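## Task

On the rack's front face, which holds twelve drive blanks in three rows of four, push every protruding blank fully home until it latches. The exception is the blank in the bottom row fourth from the right, seen from the front: leave it untouched. The rack is free-standing. Tilting it more than a little fails the task, and it must finish in its original position.

## Robot and tools

Robot: two arms, left_arm and right_arm, each with a two-finger parallel gripper and a wrist camera. Bases sit at about (-0.002, +0.296, 0) m for left_arm and (+0.009, -0.228, 0) m for right_arm. Fixed cameras cam_head_left and cam_head_right are on a bolted stand behind the arms. The wrist cameras are cam_left_wrist and cam_right_wrist. All images are 896x504.

Frame: the scene frame. Origin at table-top height, midway between the nominal bases. +x points out over the table, +y toward left_arm, +z up. Arm names do not match image sides. Each gripper's fingers point along its own +z and open along its own y. end_effector_position is the point between the pads, about 1 cm behind the tips. Reported poses can be a few cm off, more at long reach.

execute_actions(actions, cameras): actions is a list of actions. Each action is a table of up to 15 rows, one row per 1/30 s step. A short table repeats its last row to fill 15 steps. Every row is one flat list of 14 numbers in [-1, 1], covering both arms: left dx, dy, dz, rx, ry, rz, opening, then the same seven for right. dx..rz are offsets from that arm's Hand target as it stood when the action began, along scene axes. Every row counts from that start, not from the previous row. Scale: 1.0 = 0.6 m or 180 degrees. rx, ry, rz form one rotation vector, turning about the Hand target's position. Opening is absolute: +1 fully open (0.093 m), -1 closed. Images come back only for an empty list or when cameras names them.

move(target, speed, blend, opening_speed, grip_force, blocking, cameras): drives both grippers along straight paths. target is one 14-number row, or a list of up to 15 such rows. Every row is an offset from the same starting Hand targets, never from the previous row. The units and layout match execute_actions. speed is in m/s, 0.002 to 2.9, default 0.25; rotation is capped at twice that in rad/s. blend (m) rounds the corners of a list; 0 stops at each point. opening_speed is given on the -1..+1 scale per second, minimum 0.2. grip_force is newtons per pad, 10 to 50, and persists once set. blocking=false returns after about 0.5 s while the motion continues. Paths do not avoid obstacles or the other arm. Faster moves lag, stray and strike harder. Aiming further past a contact presses harder. Avoid paths that pass close to an arm's own base. The added line move: reports the ending (done, off_target, moving, held, fault) and limits (paced = pose clipped, held = steps withheld).

wait(seconds 0..10) lets time pass with commands held. stop() brakes a running move. zoom_image(camera, region [x0,y0,x1,y1], at most 504x504 px) enlarges part of the latest image of that camera. read_manual gives only licence text. finished_scene(scene) ends the scene irreversibly; later calls act in the next scene.

Results: per arm, end_effector_position (m) and quat_wxyz, the Hand target (last commanded pose after clipping, base for the next offsets), Tool commands, grip_measured (+1 open, -1 closed), joint positions ending with the opening in m, joint torques and velocities, and motor temperatures. A gripper often rests short of its Hand target. Waiting does not fix that. Send the missing distance as a fresh offset. Sending six zeros re-commands the current Hand target. A zero in an opening slot is a real command, so repeat the present opening to keep it. An arm blocked by contact keeps pushing until commanded back past its gripper. Orientation commands are clipped to within 40 degrees of the measured orientation per step. Small moves may go short, sideways or wrong, so check position and tilt after each move.

Calibration: per-camera intrinsics K and T_world_to_cam are provided. Fixed cameras may have shifted by up to about 2.3 degrees and 9 mm.

Hazards: a tipped, shoved or displaced rack fails the task. So does anything falling off the table. Hitting fixed or heavy items hard, or pressing the arms against each other, can end the scene. Also avoid slams, very hard pushes, strain on the wrist-camera cables and arm stops. Push blanks with slow, short strokes and back off after each one. Motors heat when stretched out, loaded or pushing at an unreachable pose. A MOTOR HOT line appears at 75 °C. At 90 °C that arm folds and idles, and at 100 °C it drops. Thinking time lets the scene run on.

Each tool is called by a JSON object that holds its "method" and its "body".

## Session

{"method": "execute_actions", "body": {"actions": []}}

Scene clock: 0.00 s.
left_arm: end_effector_position=(+0.1851, +0.1273, +0.0619) grip_measured=+1.000 end_effector_quat_wxyz=(+0.466, -0.015, +0.873, -0.147) | right_arm: end_effector_position=(+0.2524, -0.1247, +0.2171) grip_measured=+1.000 end_effector_quat_wxyz=(+0.543, +0.211, +0.811, +0.041)
Joint positions: left_arm=[-1.214 0.947 0.187 -0.025 -0.739 -0.917 0.093] | right_arm=[0.955 0.907 0.738 -0.648 0.98 1.054 0.093]
Joint velocities: within noise
Joint torques (N m): no reading
Motor temperatures (°C): left_arm=[24 28 31 32 27 27 29] | right_arm=[29 29 35 31 27 28 29]
Heat: left arm: 32 °C; right arm: 35 °C.
Hand target: left_arm +0.1874, +0.1247, +0.0684; +0.472, -0.020, +0.868, -0.152 | right_arm +0.2526, -0.1239, +0.2201; +0.544, +0.213, +0.810, +0.045
Tool commands: left_gripper/opening=+1.0 right_gripper/opening=+1.0
camera_calibration:
cam_left_wrist: T_world_to_cam=[[-0.0983936, -0.949442, 0.298126, 0.120109], [-0.856718, -0.0716042, -0.51079, 0.240223], [0.506313, -0.305668, -0.806359, 0.0816119], [0, 0, 0, 1]] pos_world=[0.1763, 0.156183, 0.152705]
cam_right_wrist: T_world_to_cam=[[-0.272875, -0.92262, -0.272601, 0.0116634], [-0.677708, 0.38546, -0.626204, 0.394726], [0.682825, 0.0138683, -0.73045, 0.0747097], [0, 0, 0, 1]] pos_world=[0.219678, -0.142427, 0.30493]

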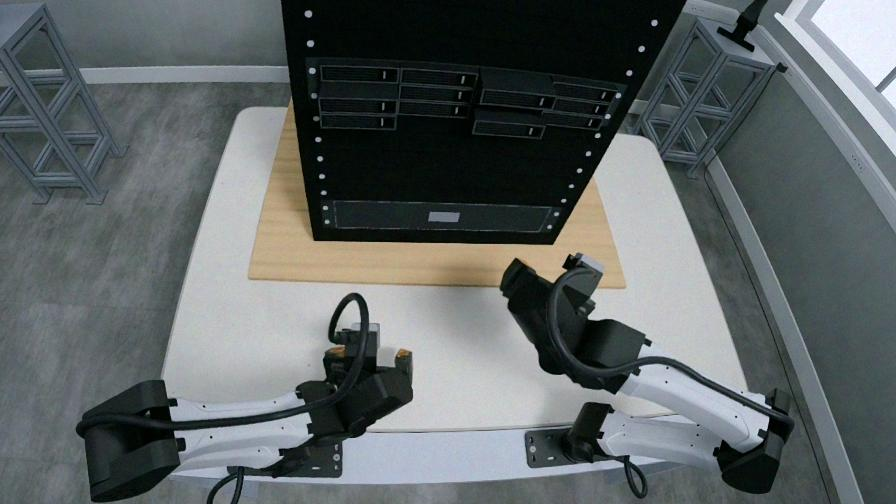

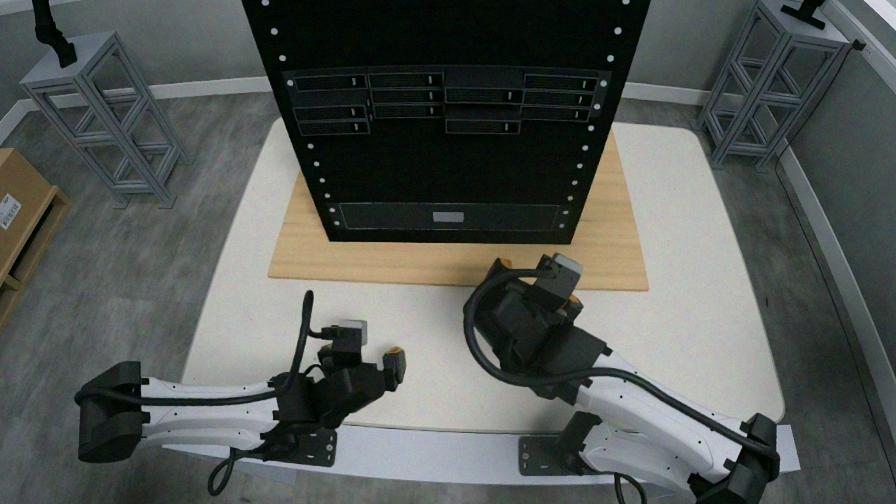

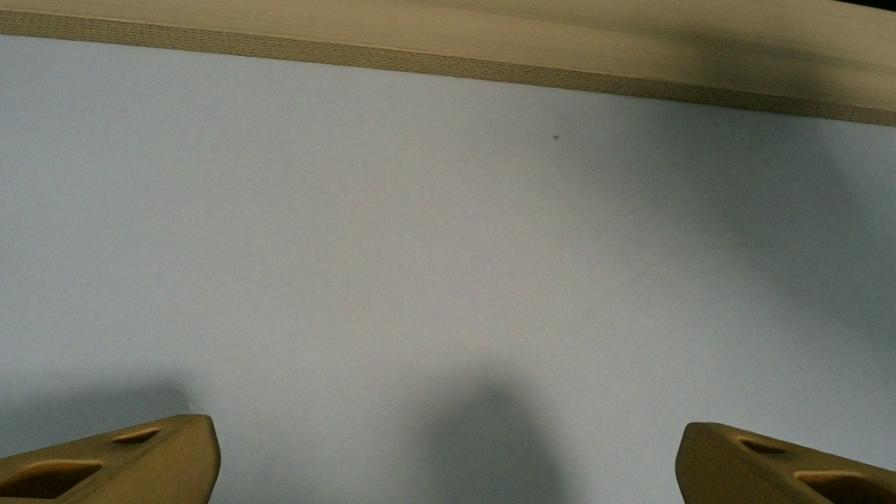

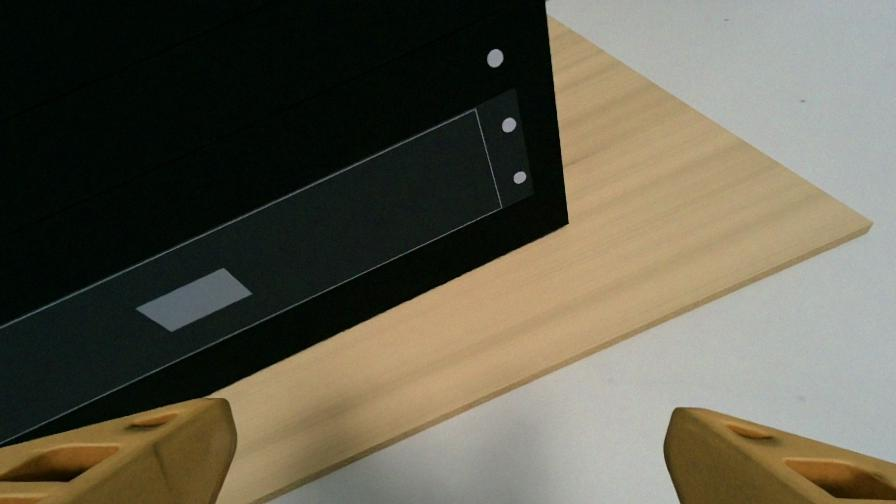

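{"method": "move", "body": {"target": [0.038,0.126,0.486,0.0787,-0.1813,0.0604,0.31,-0.054,0.006,0.233,-0.1177,-0.1214,0.0767,0.31], "cameras": ["all"]}}

Scene clock: 13.87 s.
left_arm: end_effector_position=(+0.2101, +0.1980, +0.3557) grip_measured=+0.311 end_effector_quat_wxyz=(+0.701, +0.010, +0.713, +0.007) | right_arm: end_effector_position=(+0.2205, -0.1214, +0.3606) grip_measured=+0.313 end_effector_quat_wxyz=(+0.705, +0.001, +0.709, -0.006)
Joint positions: left_arm=[-1.161 0.595 0.763 -0.211 -1.143 -0.014 0.06] | right_arm=[1.191 0.637 0.772 -0.152 1.206 0.009 0.06]
Joint torques (N m): left_arm=[0.29 0.23 5.82 1.84 0.01 -0.03] | right_arm=[-0.25 0.18 5.7 1.74 -0.11 0.01]
Heat: left arm: 33 °C; right arm: 38 °C.
Hand target: left_arm +0.2101, +0.2003, +0.3599; +0.707, +0.000, +0.708, +0.000 | right_arm +0.2203, -0.1204, +0.3599; +0.707, +0.000, +0.707, +0.000
Off the commanded pose: left_arm 0.005 m, 2 deg | right_arm 0.001 m, 1 deg.
move: done
camera_calibration:
cam_left_wrist: T_world_to_cam=[[-0.0095202, -0.999933, 0.00653426, 0.19719], [-0.430727, -0.00179656, -0.902481, 0.452774], [0.902432, -0.0114063, -0.430681, 0.0524063], [0, 0, 0, 1]] pos_world=[0.149606, 0.198588, 0.429902]
cam_right_wrist: T_world_to_cam=[[0.00577833, -0.999144, 0.0409715, -0.13871], [-0.423837, -0.039557, -0.904874, 0.454734], [0.90572, -0.0121365, -0.423702, 0.0384201], [0, 0, 0, 1]] pos_world=[0.158737, -0.120137, 0.433439]

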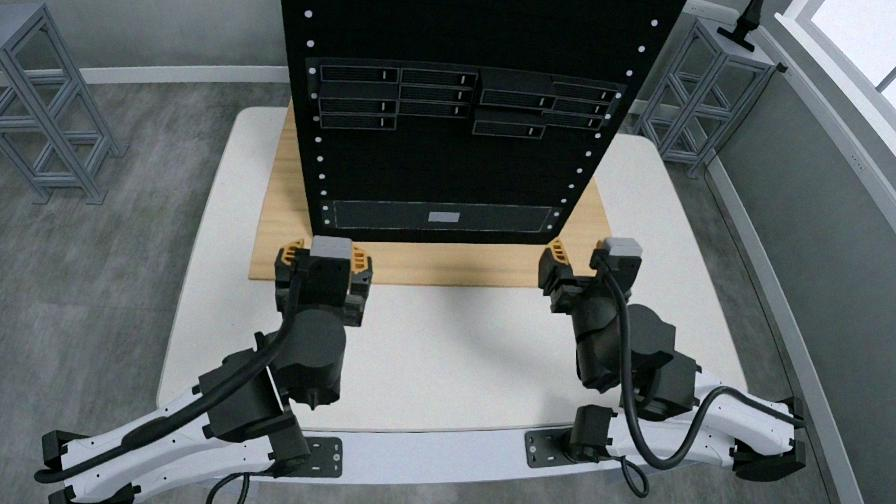

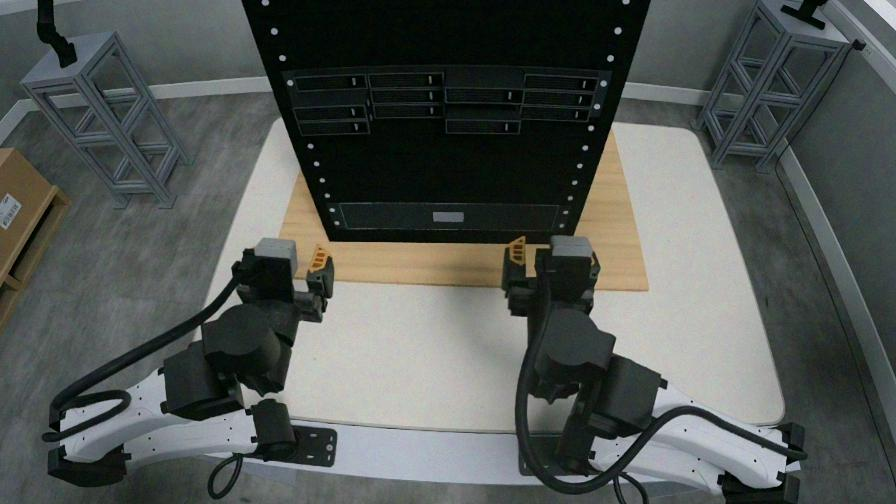

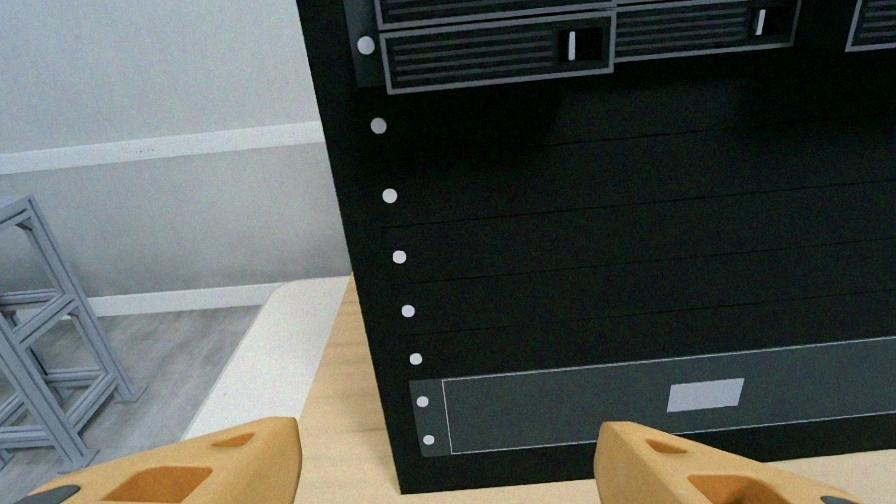

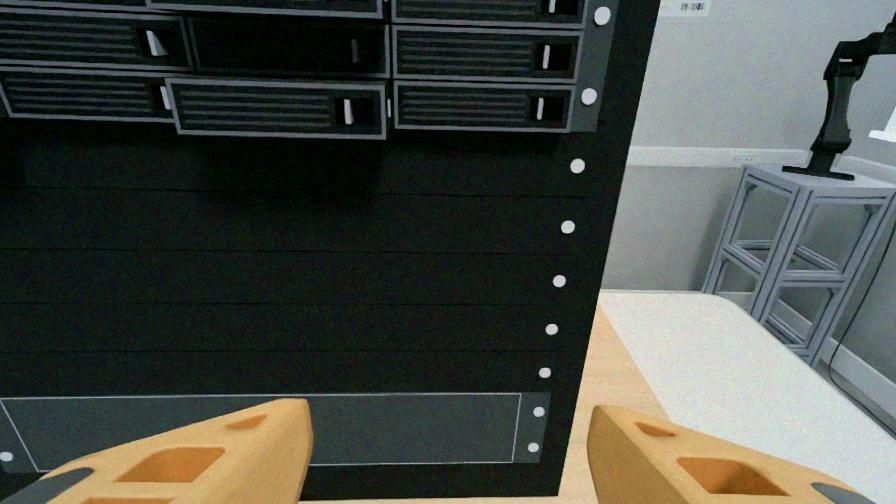

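{"method": "move", "body": {"target": [-0.02,0,0.15,0,0,0,0.31,-0.03,0,0.15,0,0,0,0.31], "cameras": ["all"]}}

Scene clock: 18.60 s.
left_arm: end_effector_position=(+0.1991, +0.1968, +0.4386) grip_measured=+0.311 end_effector_quat_wxyz=(+0.703, +0.023, +0.711, +0.014) | right_arm: end_effector_position=(+0.2033, -0.1181, +0.4442) grip_measured=+0.313 end_effector_quat_wxyz=(+0.707, -0.010, +0.707, -0.004)
Joint positions: left_arm=[-1.259 0.746 1.145 -0.433 -1.234 0.019 0.06] | right_arm=[1.336 0.777 1.152 -0.375 1.333 -0.02 0.06]
Joint torques (N m): left_arm=[-0.51 2.03 8.66 1.53 -0.15 -0.36] | right_arm=[0.36 1.13 7.91 1.32 0.16 0.2]
Heat: left arm: 34 °C; right arm: 38 °C.
Hand target: left_arm +0.1981, +0.2003, +0.4500; +0.707, +0.000, +0.708, -0.001 | right_arm +0.2023, -0.1203, +0.4499; +0.707, +0.000, +0.707, +0.000
Off the commanded pose: left_arm 0.012 m, 3 deg | right_arm 0.006 m, 1 deg.
move: off_target (left_arm)
camera_calibration:
cam_left_wrist: T_world_to_cam=[[-0.016917, -0.999625, -0.0215466, 0.209089], [-0.425225, 0.0266967, -0.904694, 0.517176], [0.90493, -0.00614258, -0.425517, 0.0940868], [0, 0, 0, 1]] pos_world=[0.138311, 0.195782, 0.512426]
cam_right_wrist: T_world_to_cam=[[0.0235255, -0.998241, 0.0544132, -0.148174], [-0.417326, -0.0592651, -0.906822, 0.520419], [0.908452, -0.00137461, -0.417986, 0.0876626], [0, 0, 0, 1]] pos_world=[0.141033, -0.11695, 0.516632]

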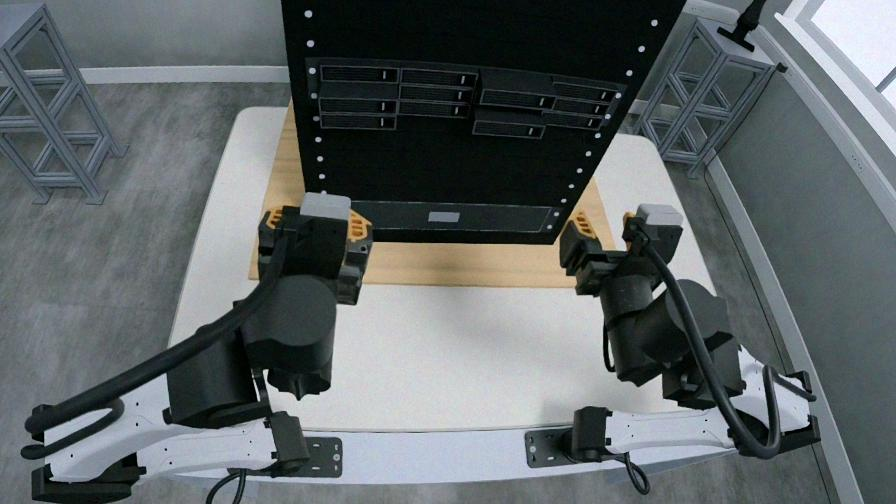

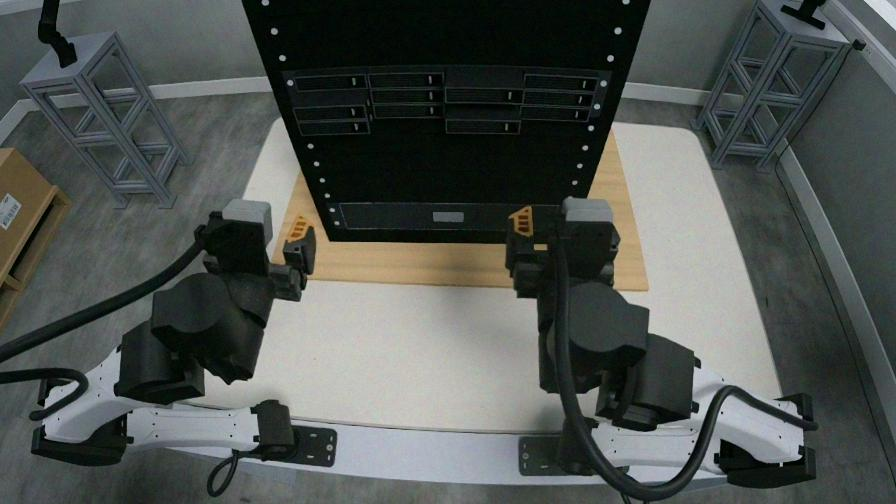

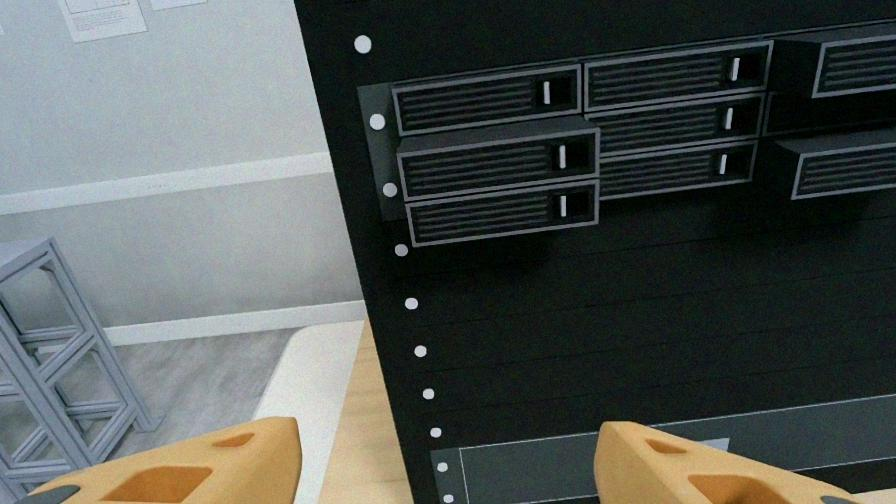

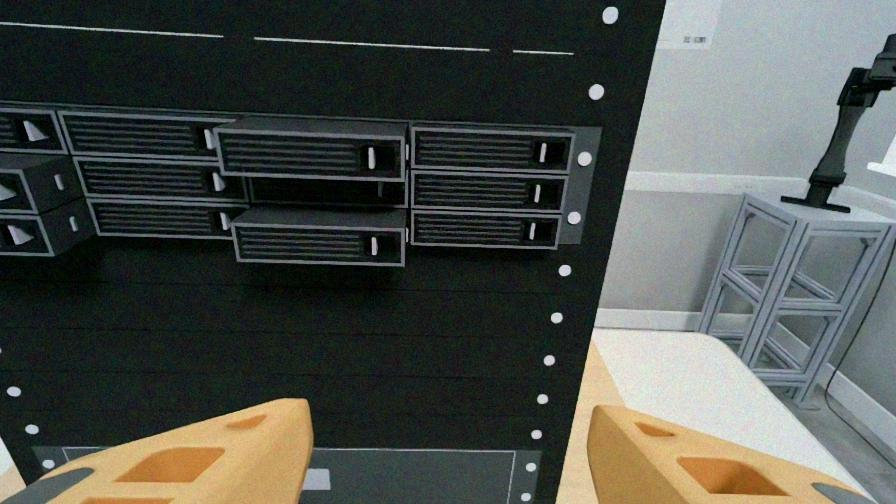

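{"method": "zoom_image", "body": {"camera": "cam_right_wrist", "region": [0, 80, 300, 280]}}

{"method": "zoom_image", "body": {"camera": "cam_right_wrist", "region": [200, 90, 600, 290]}}

{"method": "zoom_image", "body": {"camera": "cam_left_wrist", "region": [360, 20, 896, 270]}}

Scaled by 1.680 from the camera's 896x504 image, which has a finer 1280x720 frame.

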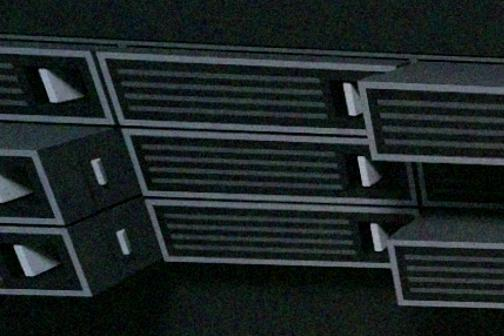

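Scaled by 1.260 from the camera's 896x504 image, which has a finer 1280x720 frame.

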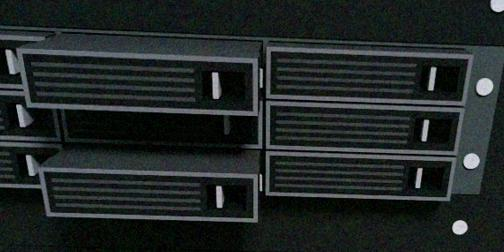

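Region (360, 20, 896, 270) is 536x250 pixels. A region can be at most 504 by 504 pixels.

{"method": "move", "body": {"target": [[0.15,-0.055,-0.033,-0.498,0.0523,0.0523,0.31,0.14,0.127,-0.057,0,0,0,-1],[0.235,-0.055,-0.033,-0.498,0.0523,0.0523,0.31,0.23,0.127,-0.057,0,0,0,-1]], "blend": [0.03,0], "speed": [0.25,0.12], "cameras": ["all"]}}

Scene clock: 56.60 s.
left_arm: end_effector_position=(+0.3364, +0.1656, +0.4139) grip_measured=+0.311 end_effector_quat_wxyz=(-0.437, +0.551, -0.565, +0.432) | right_arm: end_effector_position=(+0.3374, -0.0464, +0.4035) grip_measured=-0.986 end_effector_quat_wxyz=(+0.699, -0.009, +0.715, -0.017)
Joint positions: left_arm=[-0.649 1.199 1.444 -0.548 -0.607 -1.728 0.06] | right_arm=[0.851 1.192 1.157 0 0.868 -0.01 0]
Joint torques (N m): left_arm=[0.43 -2.62 9.35 1.91 -0.15 0.01] | right_arm=[-1.02 -2.44 9.61 1.96 -0.2 0.14]
Motor temperatures (°C): left_arm=[24 28 39 35 27 27 29] | right_arm=[29 29 44 34 27 28 29]
Heat: left arm: 39 °C; right arm: 44 °C.
Hand target: left_arm +0.3391, +0.1674, +0.4301; -0.445, +0.549, -0.549, +0.446 | right_arm +0.3403, -0.0441, +0.4156; +0.707, +0.000, +0.707, +0.000
Off the commanded pose: left_arm 0.017 m, 3 deg | right_arm 0.013 m, 3 deg.
move: off_target (left_arm, right_arm); blend cut to 0.027 m at target 1
camera_calibration:
cam_left_wrist: T_world_to_cam=[[0.239875, 0.0097178, 0.970755, -0.484673], [-0.406767, -0.906935, 0.109591, 0.282561], [0.881477, -0.421159, -0.213598, -0.0519412], [0, 0, 0, 1]] pos_world=[0.276982, 0.239099, 0.428438]
cam_right_wrist: T_world_to_cam=[[0.00505863, -0.997463, 0.0710084, -0.0780015], [-0.439619, -0.0659976, -0.895757, 0.546527], [0.89817, -0.0266853, -0.438837, -0.0404065], [0, 0, 0, 1]] pos_world=[0.27695, -0.0428124, 0.477362]

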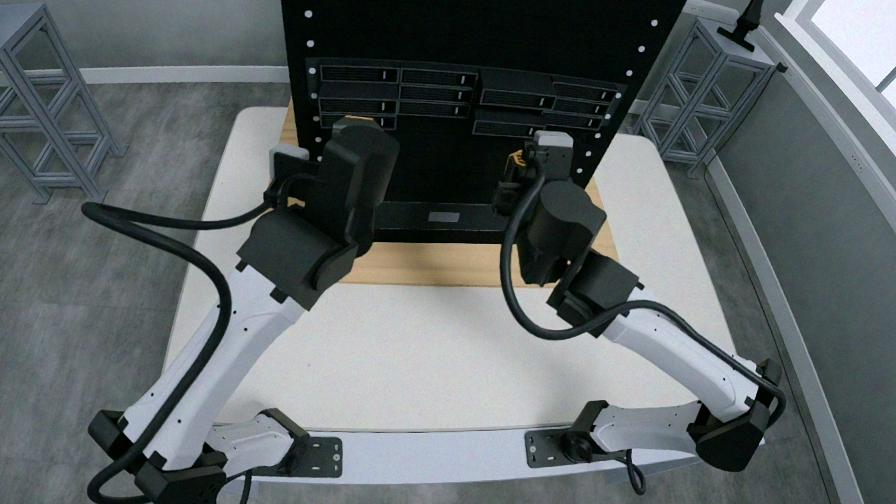

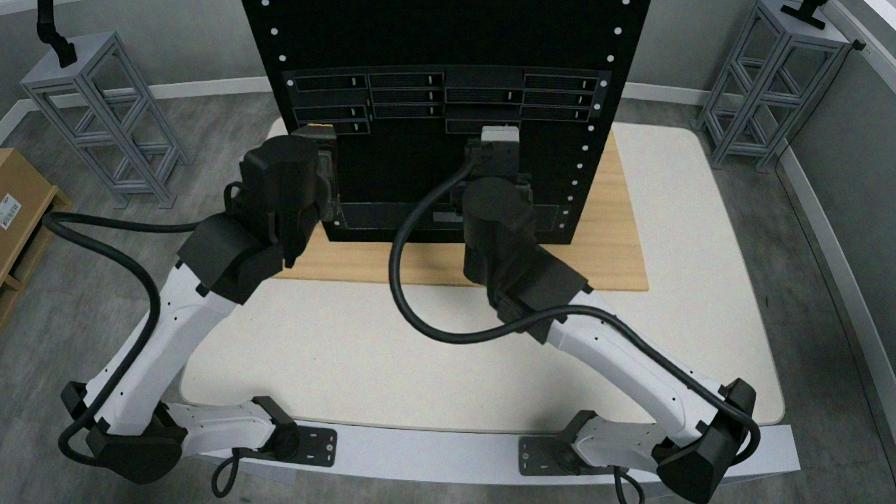

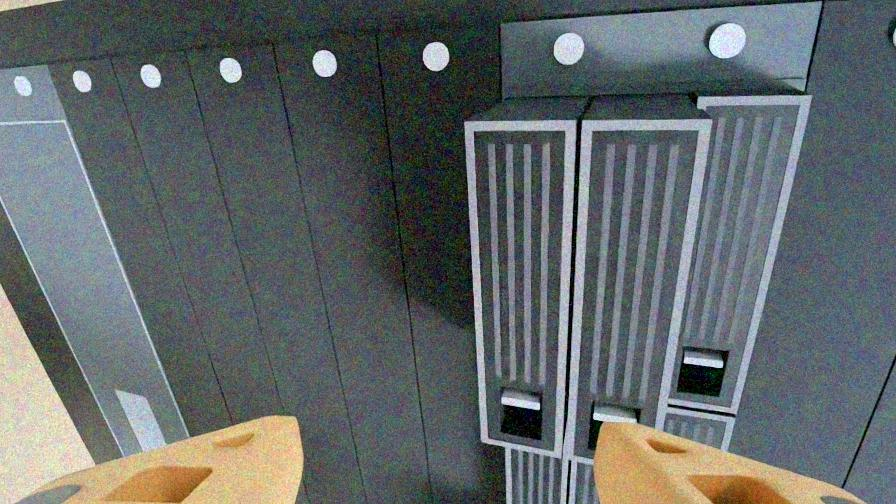

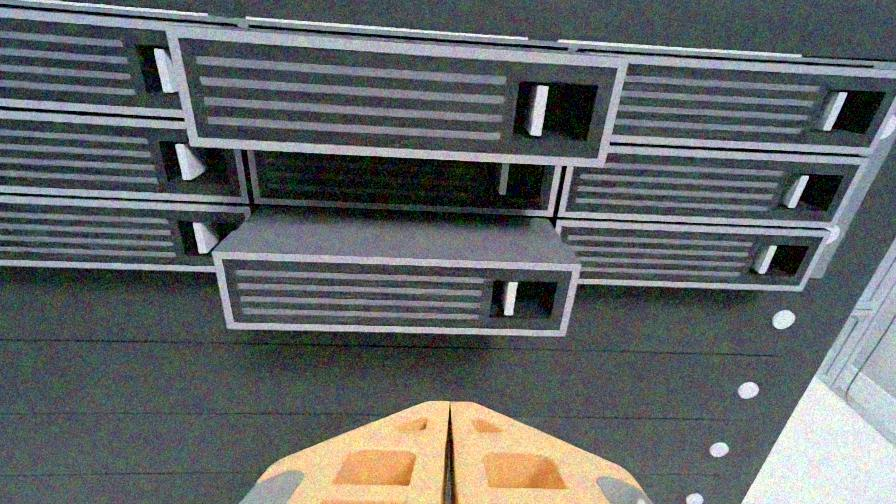

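{"method": "move", "body": {"target": [0.012,0.026,0.008,0,0,0,0.31,0.005,0.022,0.027,0,0,0,-1], "speed": 0.1, "cameras": ["cam_left_wrist","cam_right_wrist"]}}

Scene clock: 67.60 s.
left_arm: end_effector_position=(+0.3448, +0.1809, +0.4194) grip_measured=+0.311 end_effector_quat_wxyz=(-0.435, +0.555, -0.560, +0.436) | right_arm: end_effector_position=(+0.3435, -0.0339, +0.4255) grip_measured=-0.986 end_effector_quat_wxyz=(+0.706, -0.005, +0.709, -0.006)
Joint positions: left_arm=[-0.57 1.199 1.462 -0.548 -0.533 -1.716 0.06] | right_arm=[0.861 1.252 1.262 -0.017 0.867 -0.01 0]
Joint torques (N m): left_arm=[0.36 -2.82 9.16 1.87 -0.2 0.14] | right_arm=[0.36 -2.67 9.58 1.73 0.09 0.13]
Heat: left arm: 38 °C; right arm: 46 °C.
Hand target: left_arm +0.3463, +0.1831, +0.4351; -0.445, +0.549, -0.549, +0.446 | right_arm +0.3433, -0.0310, +0.4318; +0.707, +0.000, +0.707, +0.000
Off the commanded pose: left_arm 0.016 m, 2 deg | right_arm 0.007 m, 1 deg.
move: off_target (left_arm)
camera_calibration:
cam_left_wrist: T_world_to_cam=[[0.237273, 0.0262864, 0.971087, -0.494408], [-0.402338, -0.907209, 0.122863, 0.292244], [0.884209, -0.419857, -0.20468, -0.0565399], [0, 0, 0, 1]] pos_world=[0.284883, 0.254384, 0.432635]
cam_right_wrist: T_world_to_cam=[[0.014181, -0.998684, 0.04928, -0.0610411], [-0.421975, -0.0506585, -0.905191, 0.568104], [0.906497, -0.0079584, -0.422138, -0.0452781], [0, 0, 0, 1]] pos_world=[0.281636, -0.0325418, 0.498137]
Images, in order (width x height): cam_left_wrist 896x504, cam_right_wrist 896x504.

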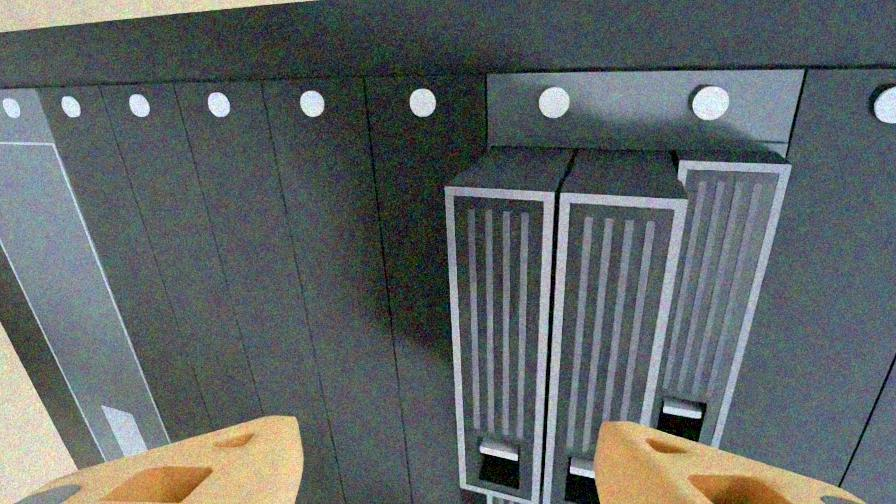

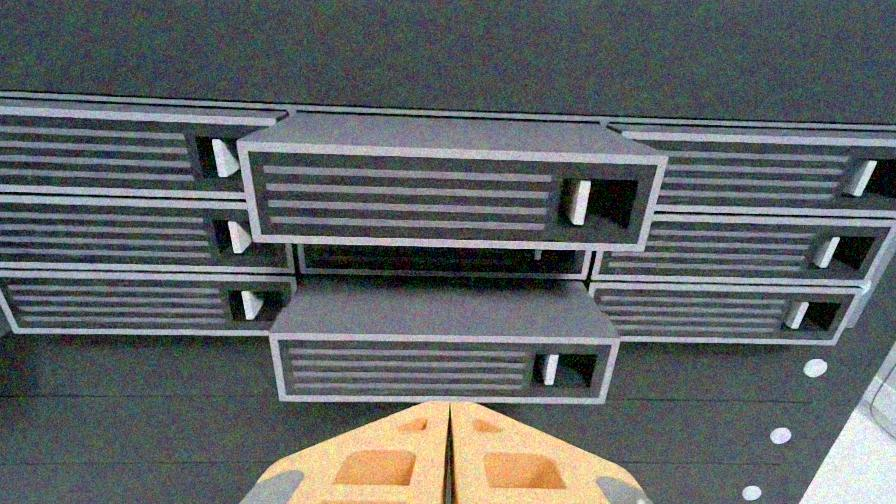

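{"method": "move", "body": {"target": [0.033,0.007,0.006,0,0,0,0.31,0.033,0,-0.009,0,0,0,-1], "speed": 0.08, "cameras": ["cam_left_wrist","cam_right_wrist"]}}

Scene clock: 76.97 s.
left_arm: end_effector_position=(+0.3631, +0.1856, +0.4223) grip_measured=+0.311 end_effector_quat_wxyz=(-0.433, +0.556, -0.561, +0.435) | right_arm: end_effector_position=(+0.3600, -0.0335, +0.4147) grip_measured=-0.986 end_effector_quat_wxyz=(+0.699, -0.008, +0.715, -0.017)
Joint positions: left_arm=[-0.51 1.251 1.508 -0.538 -0.475 -1.699 0.06] | right_arm=[0.819 1.294 1.269 -0.01 0.837 -0.01 0]
Joint torques (N m): left_arm=[0.31 -2.8 9.24 1.98 -0.11 0.11] | right_arm=[-0.88 -3.19 9.65 1.98 -0.18 0.13]
Heat: left arm: 38 °C; right arm: 46 °C.
Hand target: left_arm +0.3661, +0.1871, +0.4386; -0.445, +0.549, -0.549, +0.446 | right_arm +0.3631, -0.0310, +0.4265; +0.707, +0.000, +0.707, +0.000
Off the commanded pose: left_arm 0.017 m, 2 deg | right_arm 0.012 m, 3 deg.
move: off_target (left_arm, right_arm)
camera_calibration:
cam_left_wrist: T_world_to_cam=[[0.24187, 0.0263187, 0.969952, -0.502816], [-0.40161, -0.907273, 0.124765, 0.302495], [0.883294, -0.419719, -0.208872, -0.0681293], [0, 0, 0, 1]] pos_world=[0.303279, 0.259084, 0.435736]
cam_right_wrist: T_world_to_cam=[[0.00433308, -0.997559, 0.0697008, -0.0652834], [-0.439923, -0.0644959, -0.895716, 0.567367], [0.898025, -0.0267818, -0.439129, -0.0553095], [0, 0, 0, 1]] pos_world=[0.29955, -0.0300125, 0.488462]
Images, in order (width x height): cam_left_wrist 896x504, cam_right_wrist 896x504.

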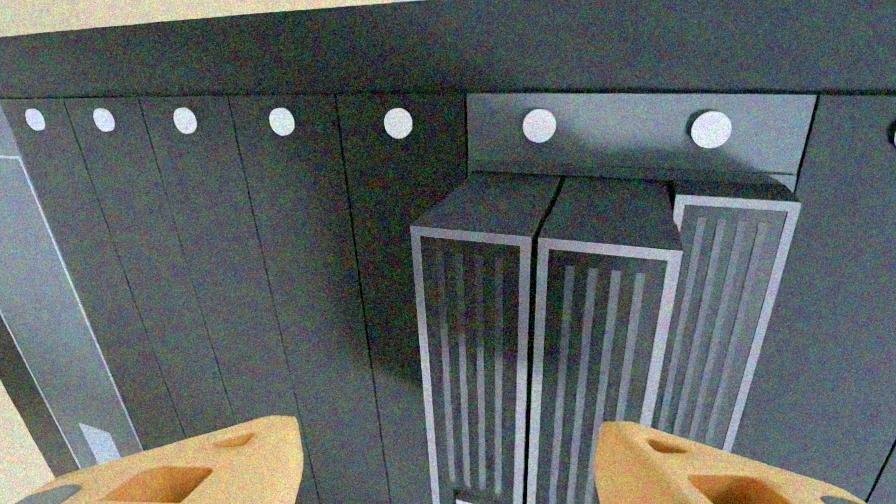

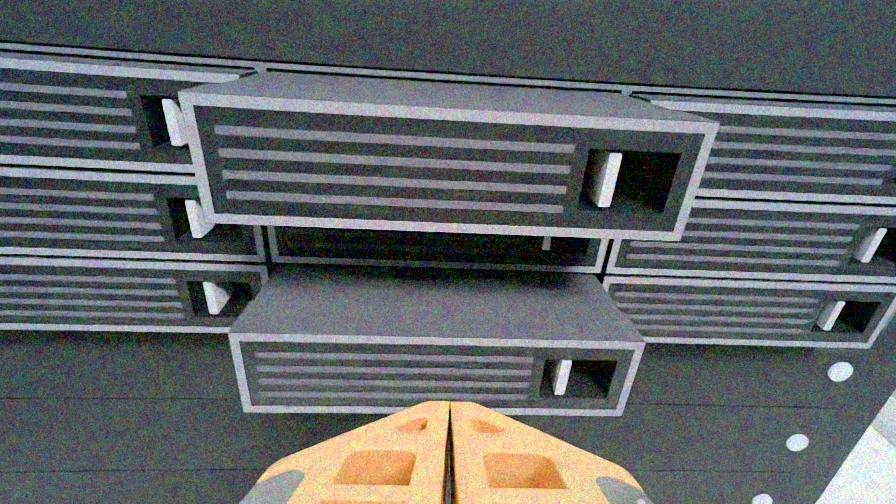

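{"method": "move", "body": {"target": [0.033,0,0,0,0,0,0.31,0.033,0,0.003,0,0,0,-1], "speed": 0.06, "cameras": ["cam_left_wrist","cam_right_wrist"]}}

Scene clock: 84.30 s.
left_arm: end_effector_position=(+0.3824, +0.1858, +0.4222) grip_measured=+0.311 end_effector_quat_wxyz=(-0.433, +0.557, -0.560, +0.434) | right_arm: end_effector_position=(+0.3794, -0.0334, +0.4166) grip_measured=-0.986 end_effector_quat_wxyz=(+0.698, -0.007, +0.716, -0.016)
Joint positions: left_arm=[-0.472 1.309 1.545 -0.514 -0.439 -1.69 0.06] | right_arm=[0.769 1.346 1.315 -0.003 0.786 -0.01 0]
Joint torques (N m): left_arm=[0.2 -3.41 9.2 1.97 -0.1 0.21] | right_arm=[-0.87 -3.63 9.88 2.01 -0.18 0.13]
Heat: left arm: 39 °C; right arm: 47 °C.
Hand target: left_arm +0.3859, +0.1872, +0.4386; -0.445, +0.549, -0.549, +0.446 | right_arm +0.3829, -0.0308, +0.4281; +0.707, +0.000, +0.708, +0.000
Off the commanded pose: left_arm 0.017 m, 2 deg | right_arm 0.012 m, 2 deg.
move: off_target (left_arm, right_arm)
camera_calibration:
cam_left_wrist: T_world_to_cam=[[0.242937, 0.0274296, 0.969654, -0.507892], [-0.400651, -0.907518, 0.126051, 0.309542], [0.883436, -0.419116, -0.20948, -0.0850925], [0, 0, 0, 1]] pos_world=[0.322578, 0.259183, 0.435636]
cam_right_wrist: T_world_to_cam=[[0.00466938, -0.997674, 0.0680051, -0.0647881], [-0.440564, -0.0631026, -0.895501, 0.577878], [0.897709, -0.0257791, -0.439834, -0.0714663], [0, 0, 0, 1]] pos_world=[0.319051, -0.0300142, 0.490463]
Images, in order (width x height): cam_left_wrist 896x504, cam_right_wrist 896x504.

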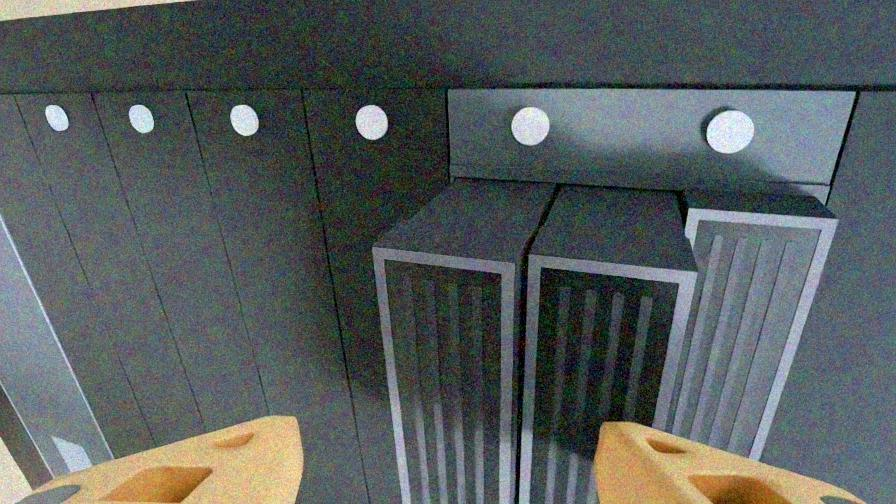

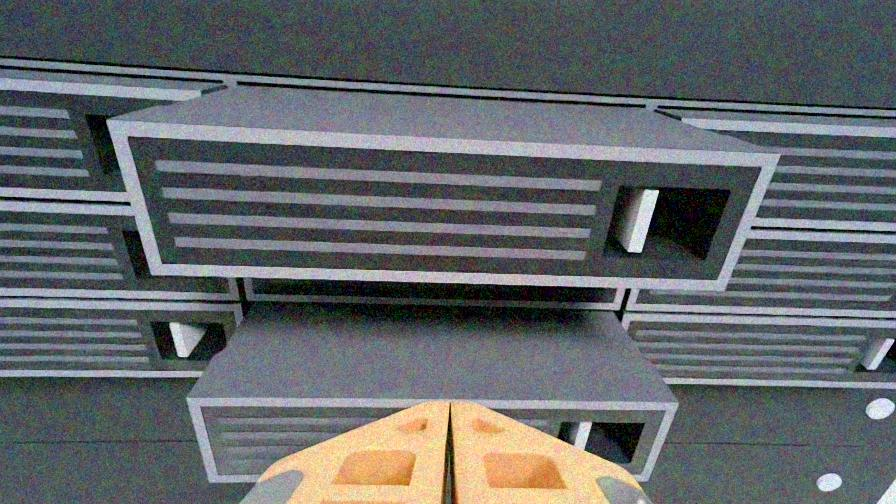

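{"method": "move", "body": {"target": [0.025,0,-0.002,0,0,0,0.31,0.025,0,-0.001,0,0,0,-1], "speed": 0.05, "cameras": ["cam_left_wrist","cam_right_wrist"]}}

Scene clock: 93.53 s.
left_arm: end_effector_position=(+0.3971, +0.1858, +0.4211) grip_measured=+0.311 end_effector_quat_wxyz=(-0.433, +0.557, -0.560, +0.435) | right_arm: end_effector_position=(+0.3939, -0.0335, +0.4162) grip_measured=-0.986 end_effector_quat_wxyz=(+0.698, -0.007, +0.716, -0.016)
Joint positions: left_arm=[-0.447 1.352 1.571 -0.493 -0.415 -1.683 0.06] | right_arm=[0.734 1.385 1.344 0.007 0.752 -0.01 0]
Joint torques (N m): left_arm=[0.18 -3.96 9.51 2 -0.07 0.14] | right_arm=[-0.92 -3.75 9.88 2.02 -0.22 0.15]
Motor temperatures (°C): left_arm=[24 28 39 38 27 28 29] | right_arm=[29 31 49 38 27 28 29]
Heat: left arm: 39 °C; right arm: 49 °C.
Hand target: left_arm +0.4010, +0.1872, +0.4373; -0.445, +0.550, -0.549, +0.446 | right_arm +0.3979, -0.0308, +0.4275; +0.707, +0.000, +0.708, +0.000
Off the commanded pose: left_arm 0.017 m, 2 deg | right_arm 0.012 m, 2 deg.
move: off_target (left_arm, right_arm)
camera_calibration:
cam_left_wrist: T_world_to_cam=[[0.242972, 0.0288197, 0.969605, -0.510628], [-0.400149, -0.907573, 0.127249, 0.314957], [0.883655, -0.418904, -0.208983, -0.0985451], [0, 0, 0, 1]] pos_world=[0.337178, 0.259282, 0.434436]
cam_right_wrist: T_world_to_cam=[[0.00395762, -0.99775, 0.0669241, -0.0642632], [-0.44111, -0.0618035, -0.895322, 0.58403], [0.897444, -0.0259776, -0.440362, -0.0843227], [0, 0, 0, 1]] pos_world=[0.333551, -0.030214, 0.490064]
Images, in order (width x height): cam_left_wrist 896x504, cam_right_wrist 896x504.

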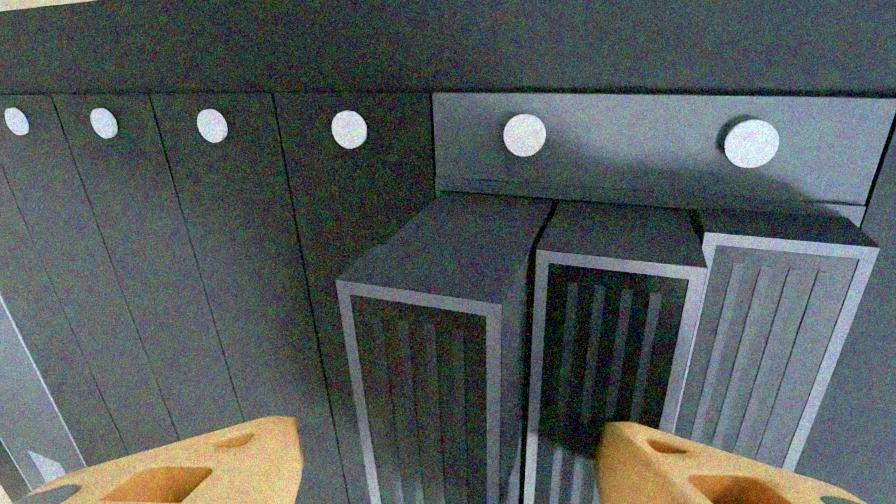

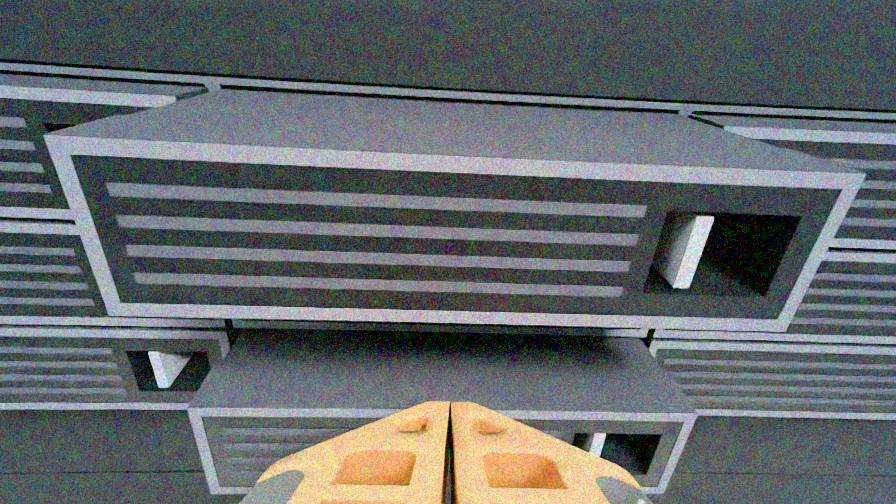

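{"method": "move", "body": {"target": [0.025,0,-0.001,0,0,0,0.31,0.025,0,-0.001,0,0,0,-1], "speed": 0.05, "cameras": ["cam_left_wrist","cam_right_wrist"]}}

Scene clock: 99.43 s.
left_arm: end_effector_position=(+0.4109, +0.1868, +0.4214) grip_measured=+0.311 end_effector_quat_wxyz=(-0.434, +0.558, -0.558, +0.434) | right_arm: end_effector_position=(+0.4085, -0.0332, +0.4165) grip_measured=-0.986 end_effector_quat_wxyz=(+0.699, -0.006, +0.715, -0.015)
Joint positions: left_arm=[-0.425 1.396 1.604 -0.48 -0.397 -1.678 0.06] | right_arm=[0.702 1.426 1.377 0.018 0.719 -0.01 0]
Joint torques (N m): left_arm=[0.47 -4.11 9.51 2 -0.09 0.12] | right_arm=[-1.05 -3.96 9.88 1.99 -0.13 0.13]
Heat: left arm: 41 °C; right arm: 49 °C.
Hand target: left_arm +0.4159, +0.1873, +0.4367; -0.445, +0.550, -0.549, +0.446 | right_arm +0.4129, -0.0308, +0.4270; +0.707, +0.000, +0.707, +0.000
Off the commanded pose: left_arm 0.016 m, 2 deg | right_arm 0.012 m, 2 deg.
move: off_target (left_arm, right_arm)
camera_calibration:
cam_left_wrist: T_world_to_cam=[[0.242123, 0.0305519, 0.969764, -0.514344], [-0.396666, -0.909041, 0.127675, 0.319942], [0.885456, -0.415586, -0.207981, -0.11207], [0, 0, 0, 1]] pos_world=[0.350678, 0.25998, 0.434635]
cam_right_wrist: T_world_to_cam=[[0.00499646, -0.997935, 0.0640397, -0.0631907], [-0.439607, -0.0597124, -0.896203, 0.590581], [0.898176, -0.0236744, -0.438997, -0.0980995], [0, 0, 0, 1]] pos_world=[0.34805, -0.0301177, 0.490262]
Images, in order (width x height): cam_left_wrist 896x504, cam_right_wrist 896x504.

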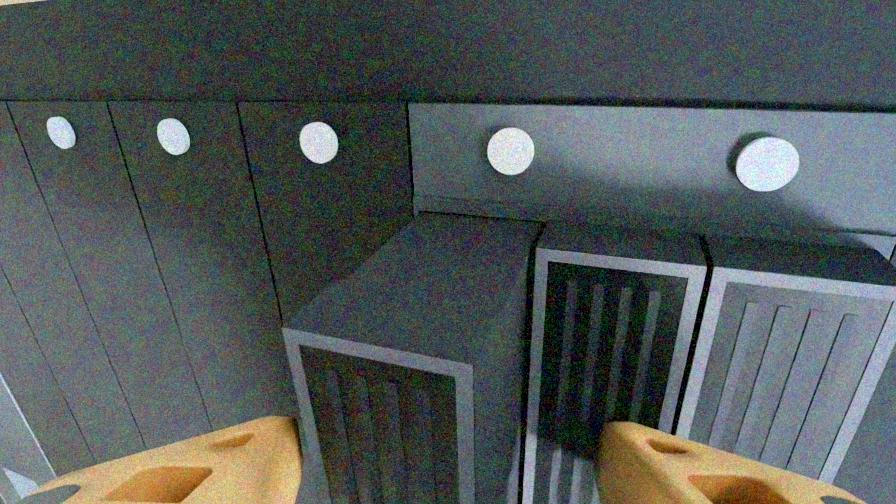

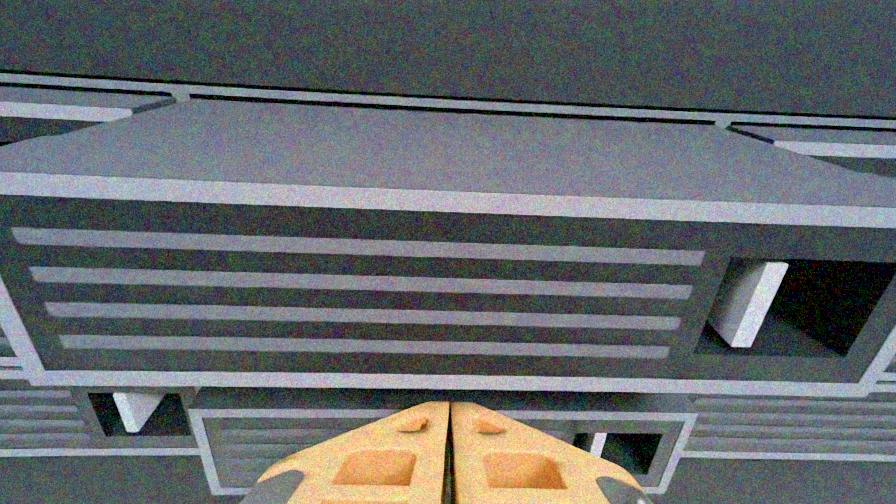

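{"method": "move", "body": {"target": [0.02,0,0,0,0,0,0.31,0.025,0,-0.001,0,0,0,-1], "speed": 0.04, "cameras": ["cam_left_wrist","cam_right_wrist"]}}

Scene clock: 105.17 s.
left_arm: end_effector_position=(+0.4140, +0.1867, +0.4224) grip_measured=+0.311 end_effector_quat_wxyz=(-0.430, +0.558, -0.564, +0.431) | right_arm: end_effector_position=(+0.4195, -0.0321, +0.4175) grip_measured=-0.986 end_effector_quat_wxyz=(+0.699, -0.007, +0.715, -0.013)
Joint positions: left_arm=[-0.416 1.414 1.636 -0.505 -0.381 -1.675 0.06] | right_arm=[0.68 1.458 1.407 0.023 0.693 -0.01 0]
Joint torques (N m): left_arm=[0.98 -2.28 9.24 2.36 -0.07 0.17] | right_arm=[-1.69 -3.58 10.21 2.06 -0.25 0.14]
Heat: left arm: 42 °C; right arm: 50 °C.
Hand target: left_arm +0.4280, +0.1872, +0.4367; -0.445, +0.549, -0.549, +0.446 | right_arm +0.4279, -0.0308, +0.4265; +0.707, +0.000, +0.707, +0.000
Off the commanded pose: left_arm 0.020 m, 3 deg | right_arm 0.012 m, 2 deg.
move: off_target (left_arm, right_arm)
camera_calibration:
cam_left_wrist: T_world_to_cam=[[0.254438, 0.0247289, 0.966773, -0.518757], [-0.401906, -0.906554, 0.128963, 0.322116], [0.879621, -0.421365, -0.220723, -0.105747], [0, 0, 0, 1]] pos_world=[0.354469, 0.260285, 0.436639]
cam_right_wrist: T_world_to_cam=[[0.00910607, -0.998062, 0.0615557, -0.0629761], [-0.437707, -0.0593259, -0.897158, 0.5961], [0.899072, -0.0187738, -0.437399, -0.108398], [0, 0, 0, 1]] pos_world=[0.358948, -0.0295249, 0.491259]
Images, in order (width x height): cam_left_wrist 896x504, cam_right_wrist 896x504.

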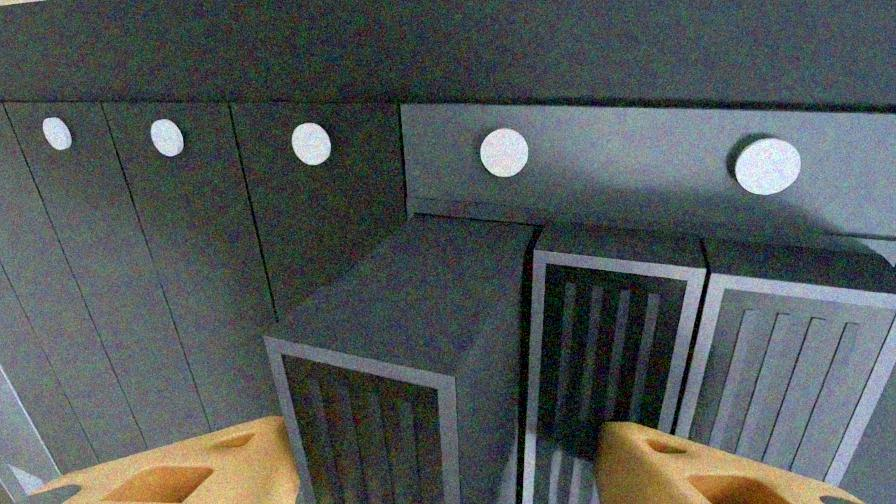

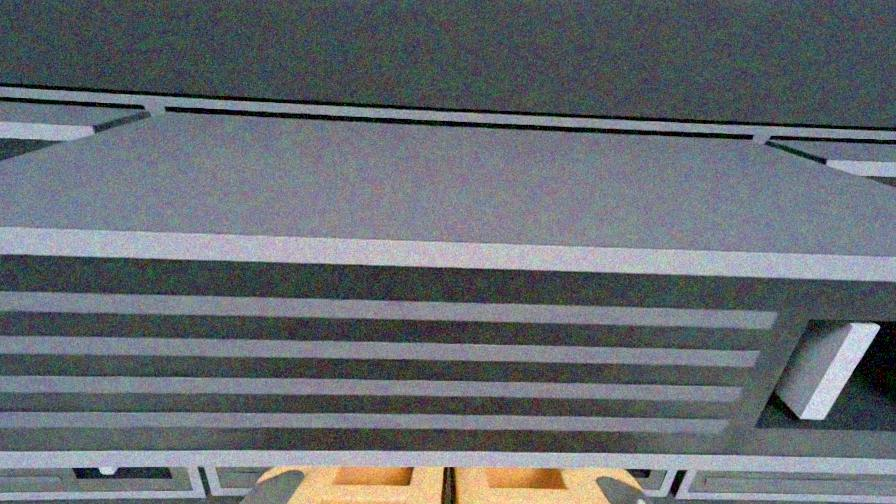

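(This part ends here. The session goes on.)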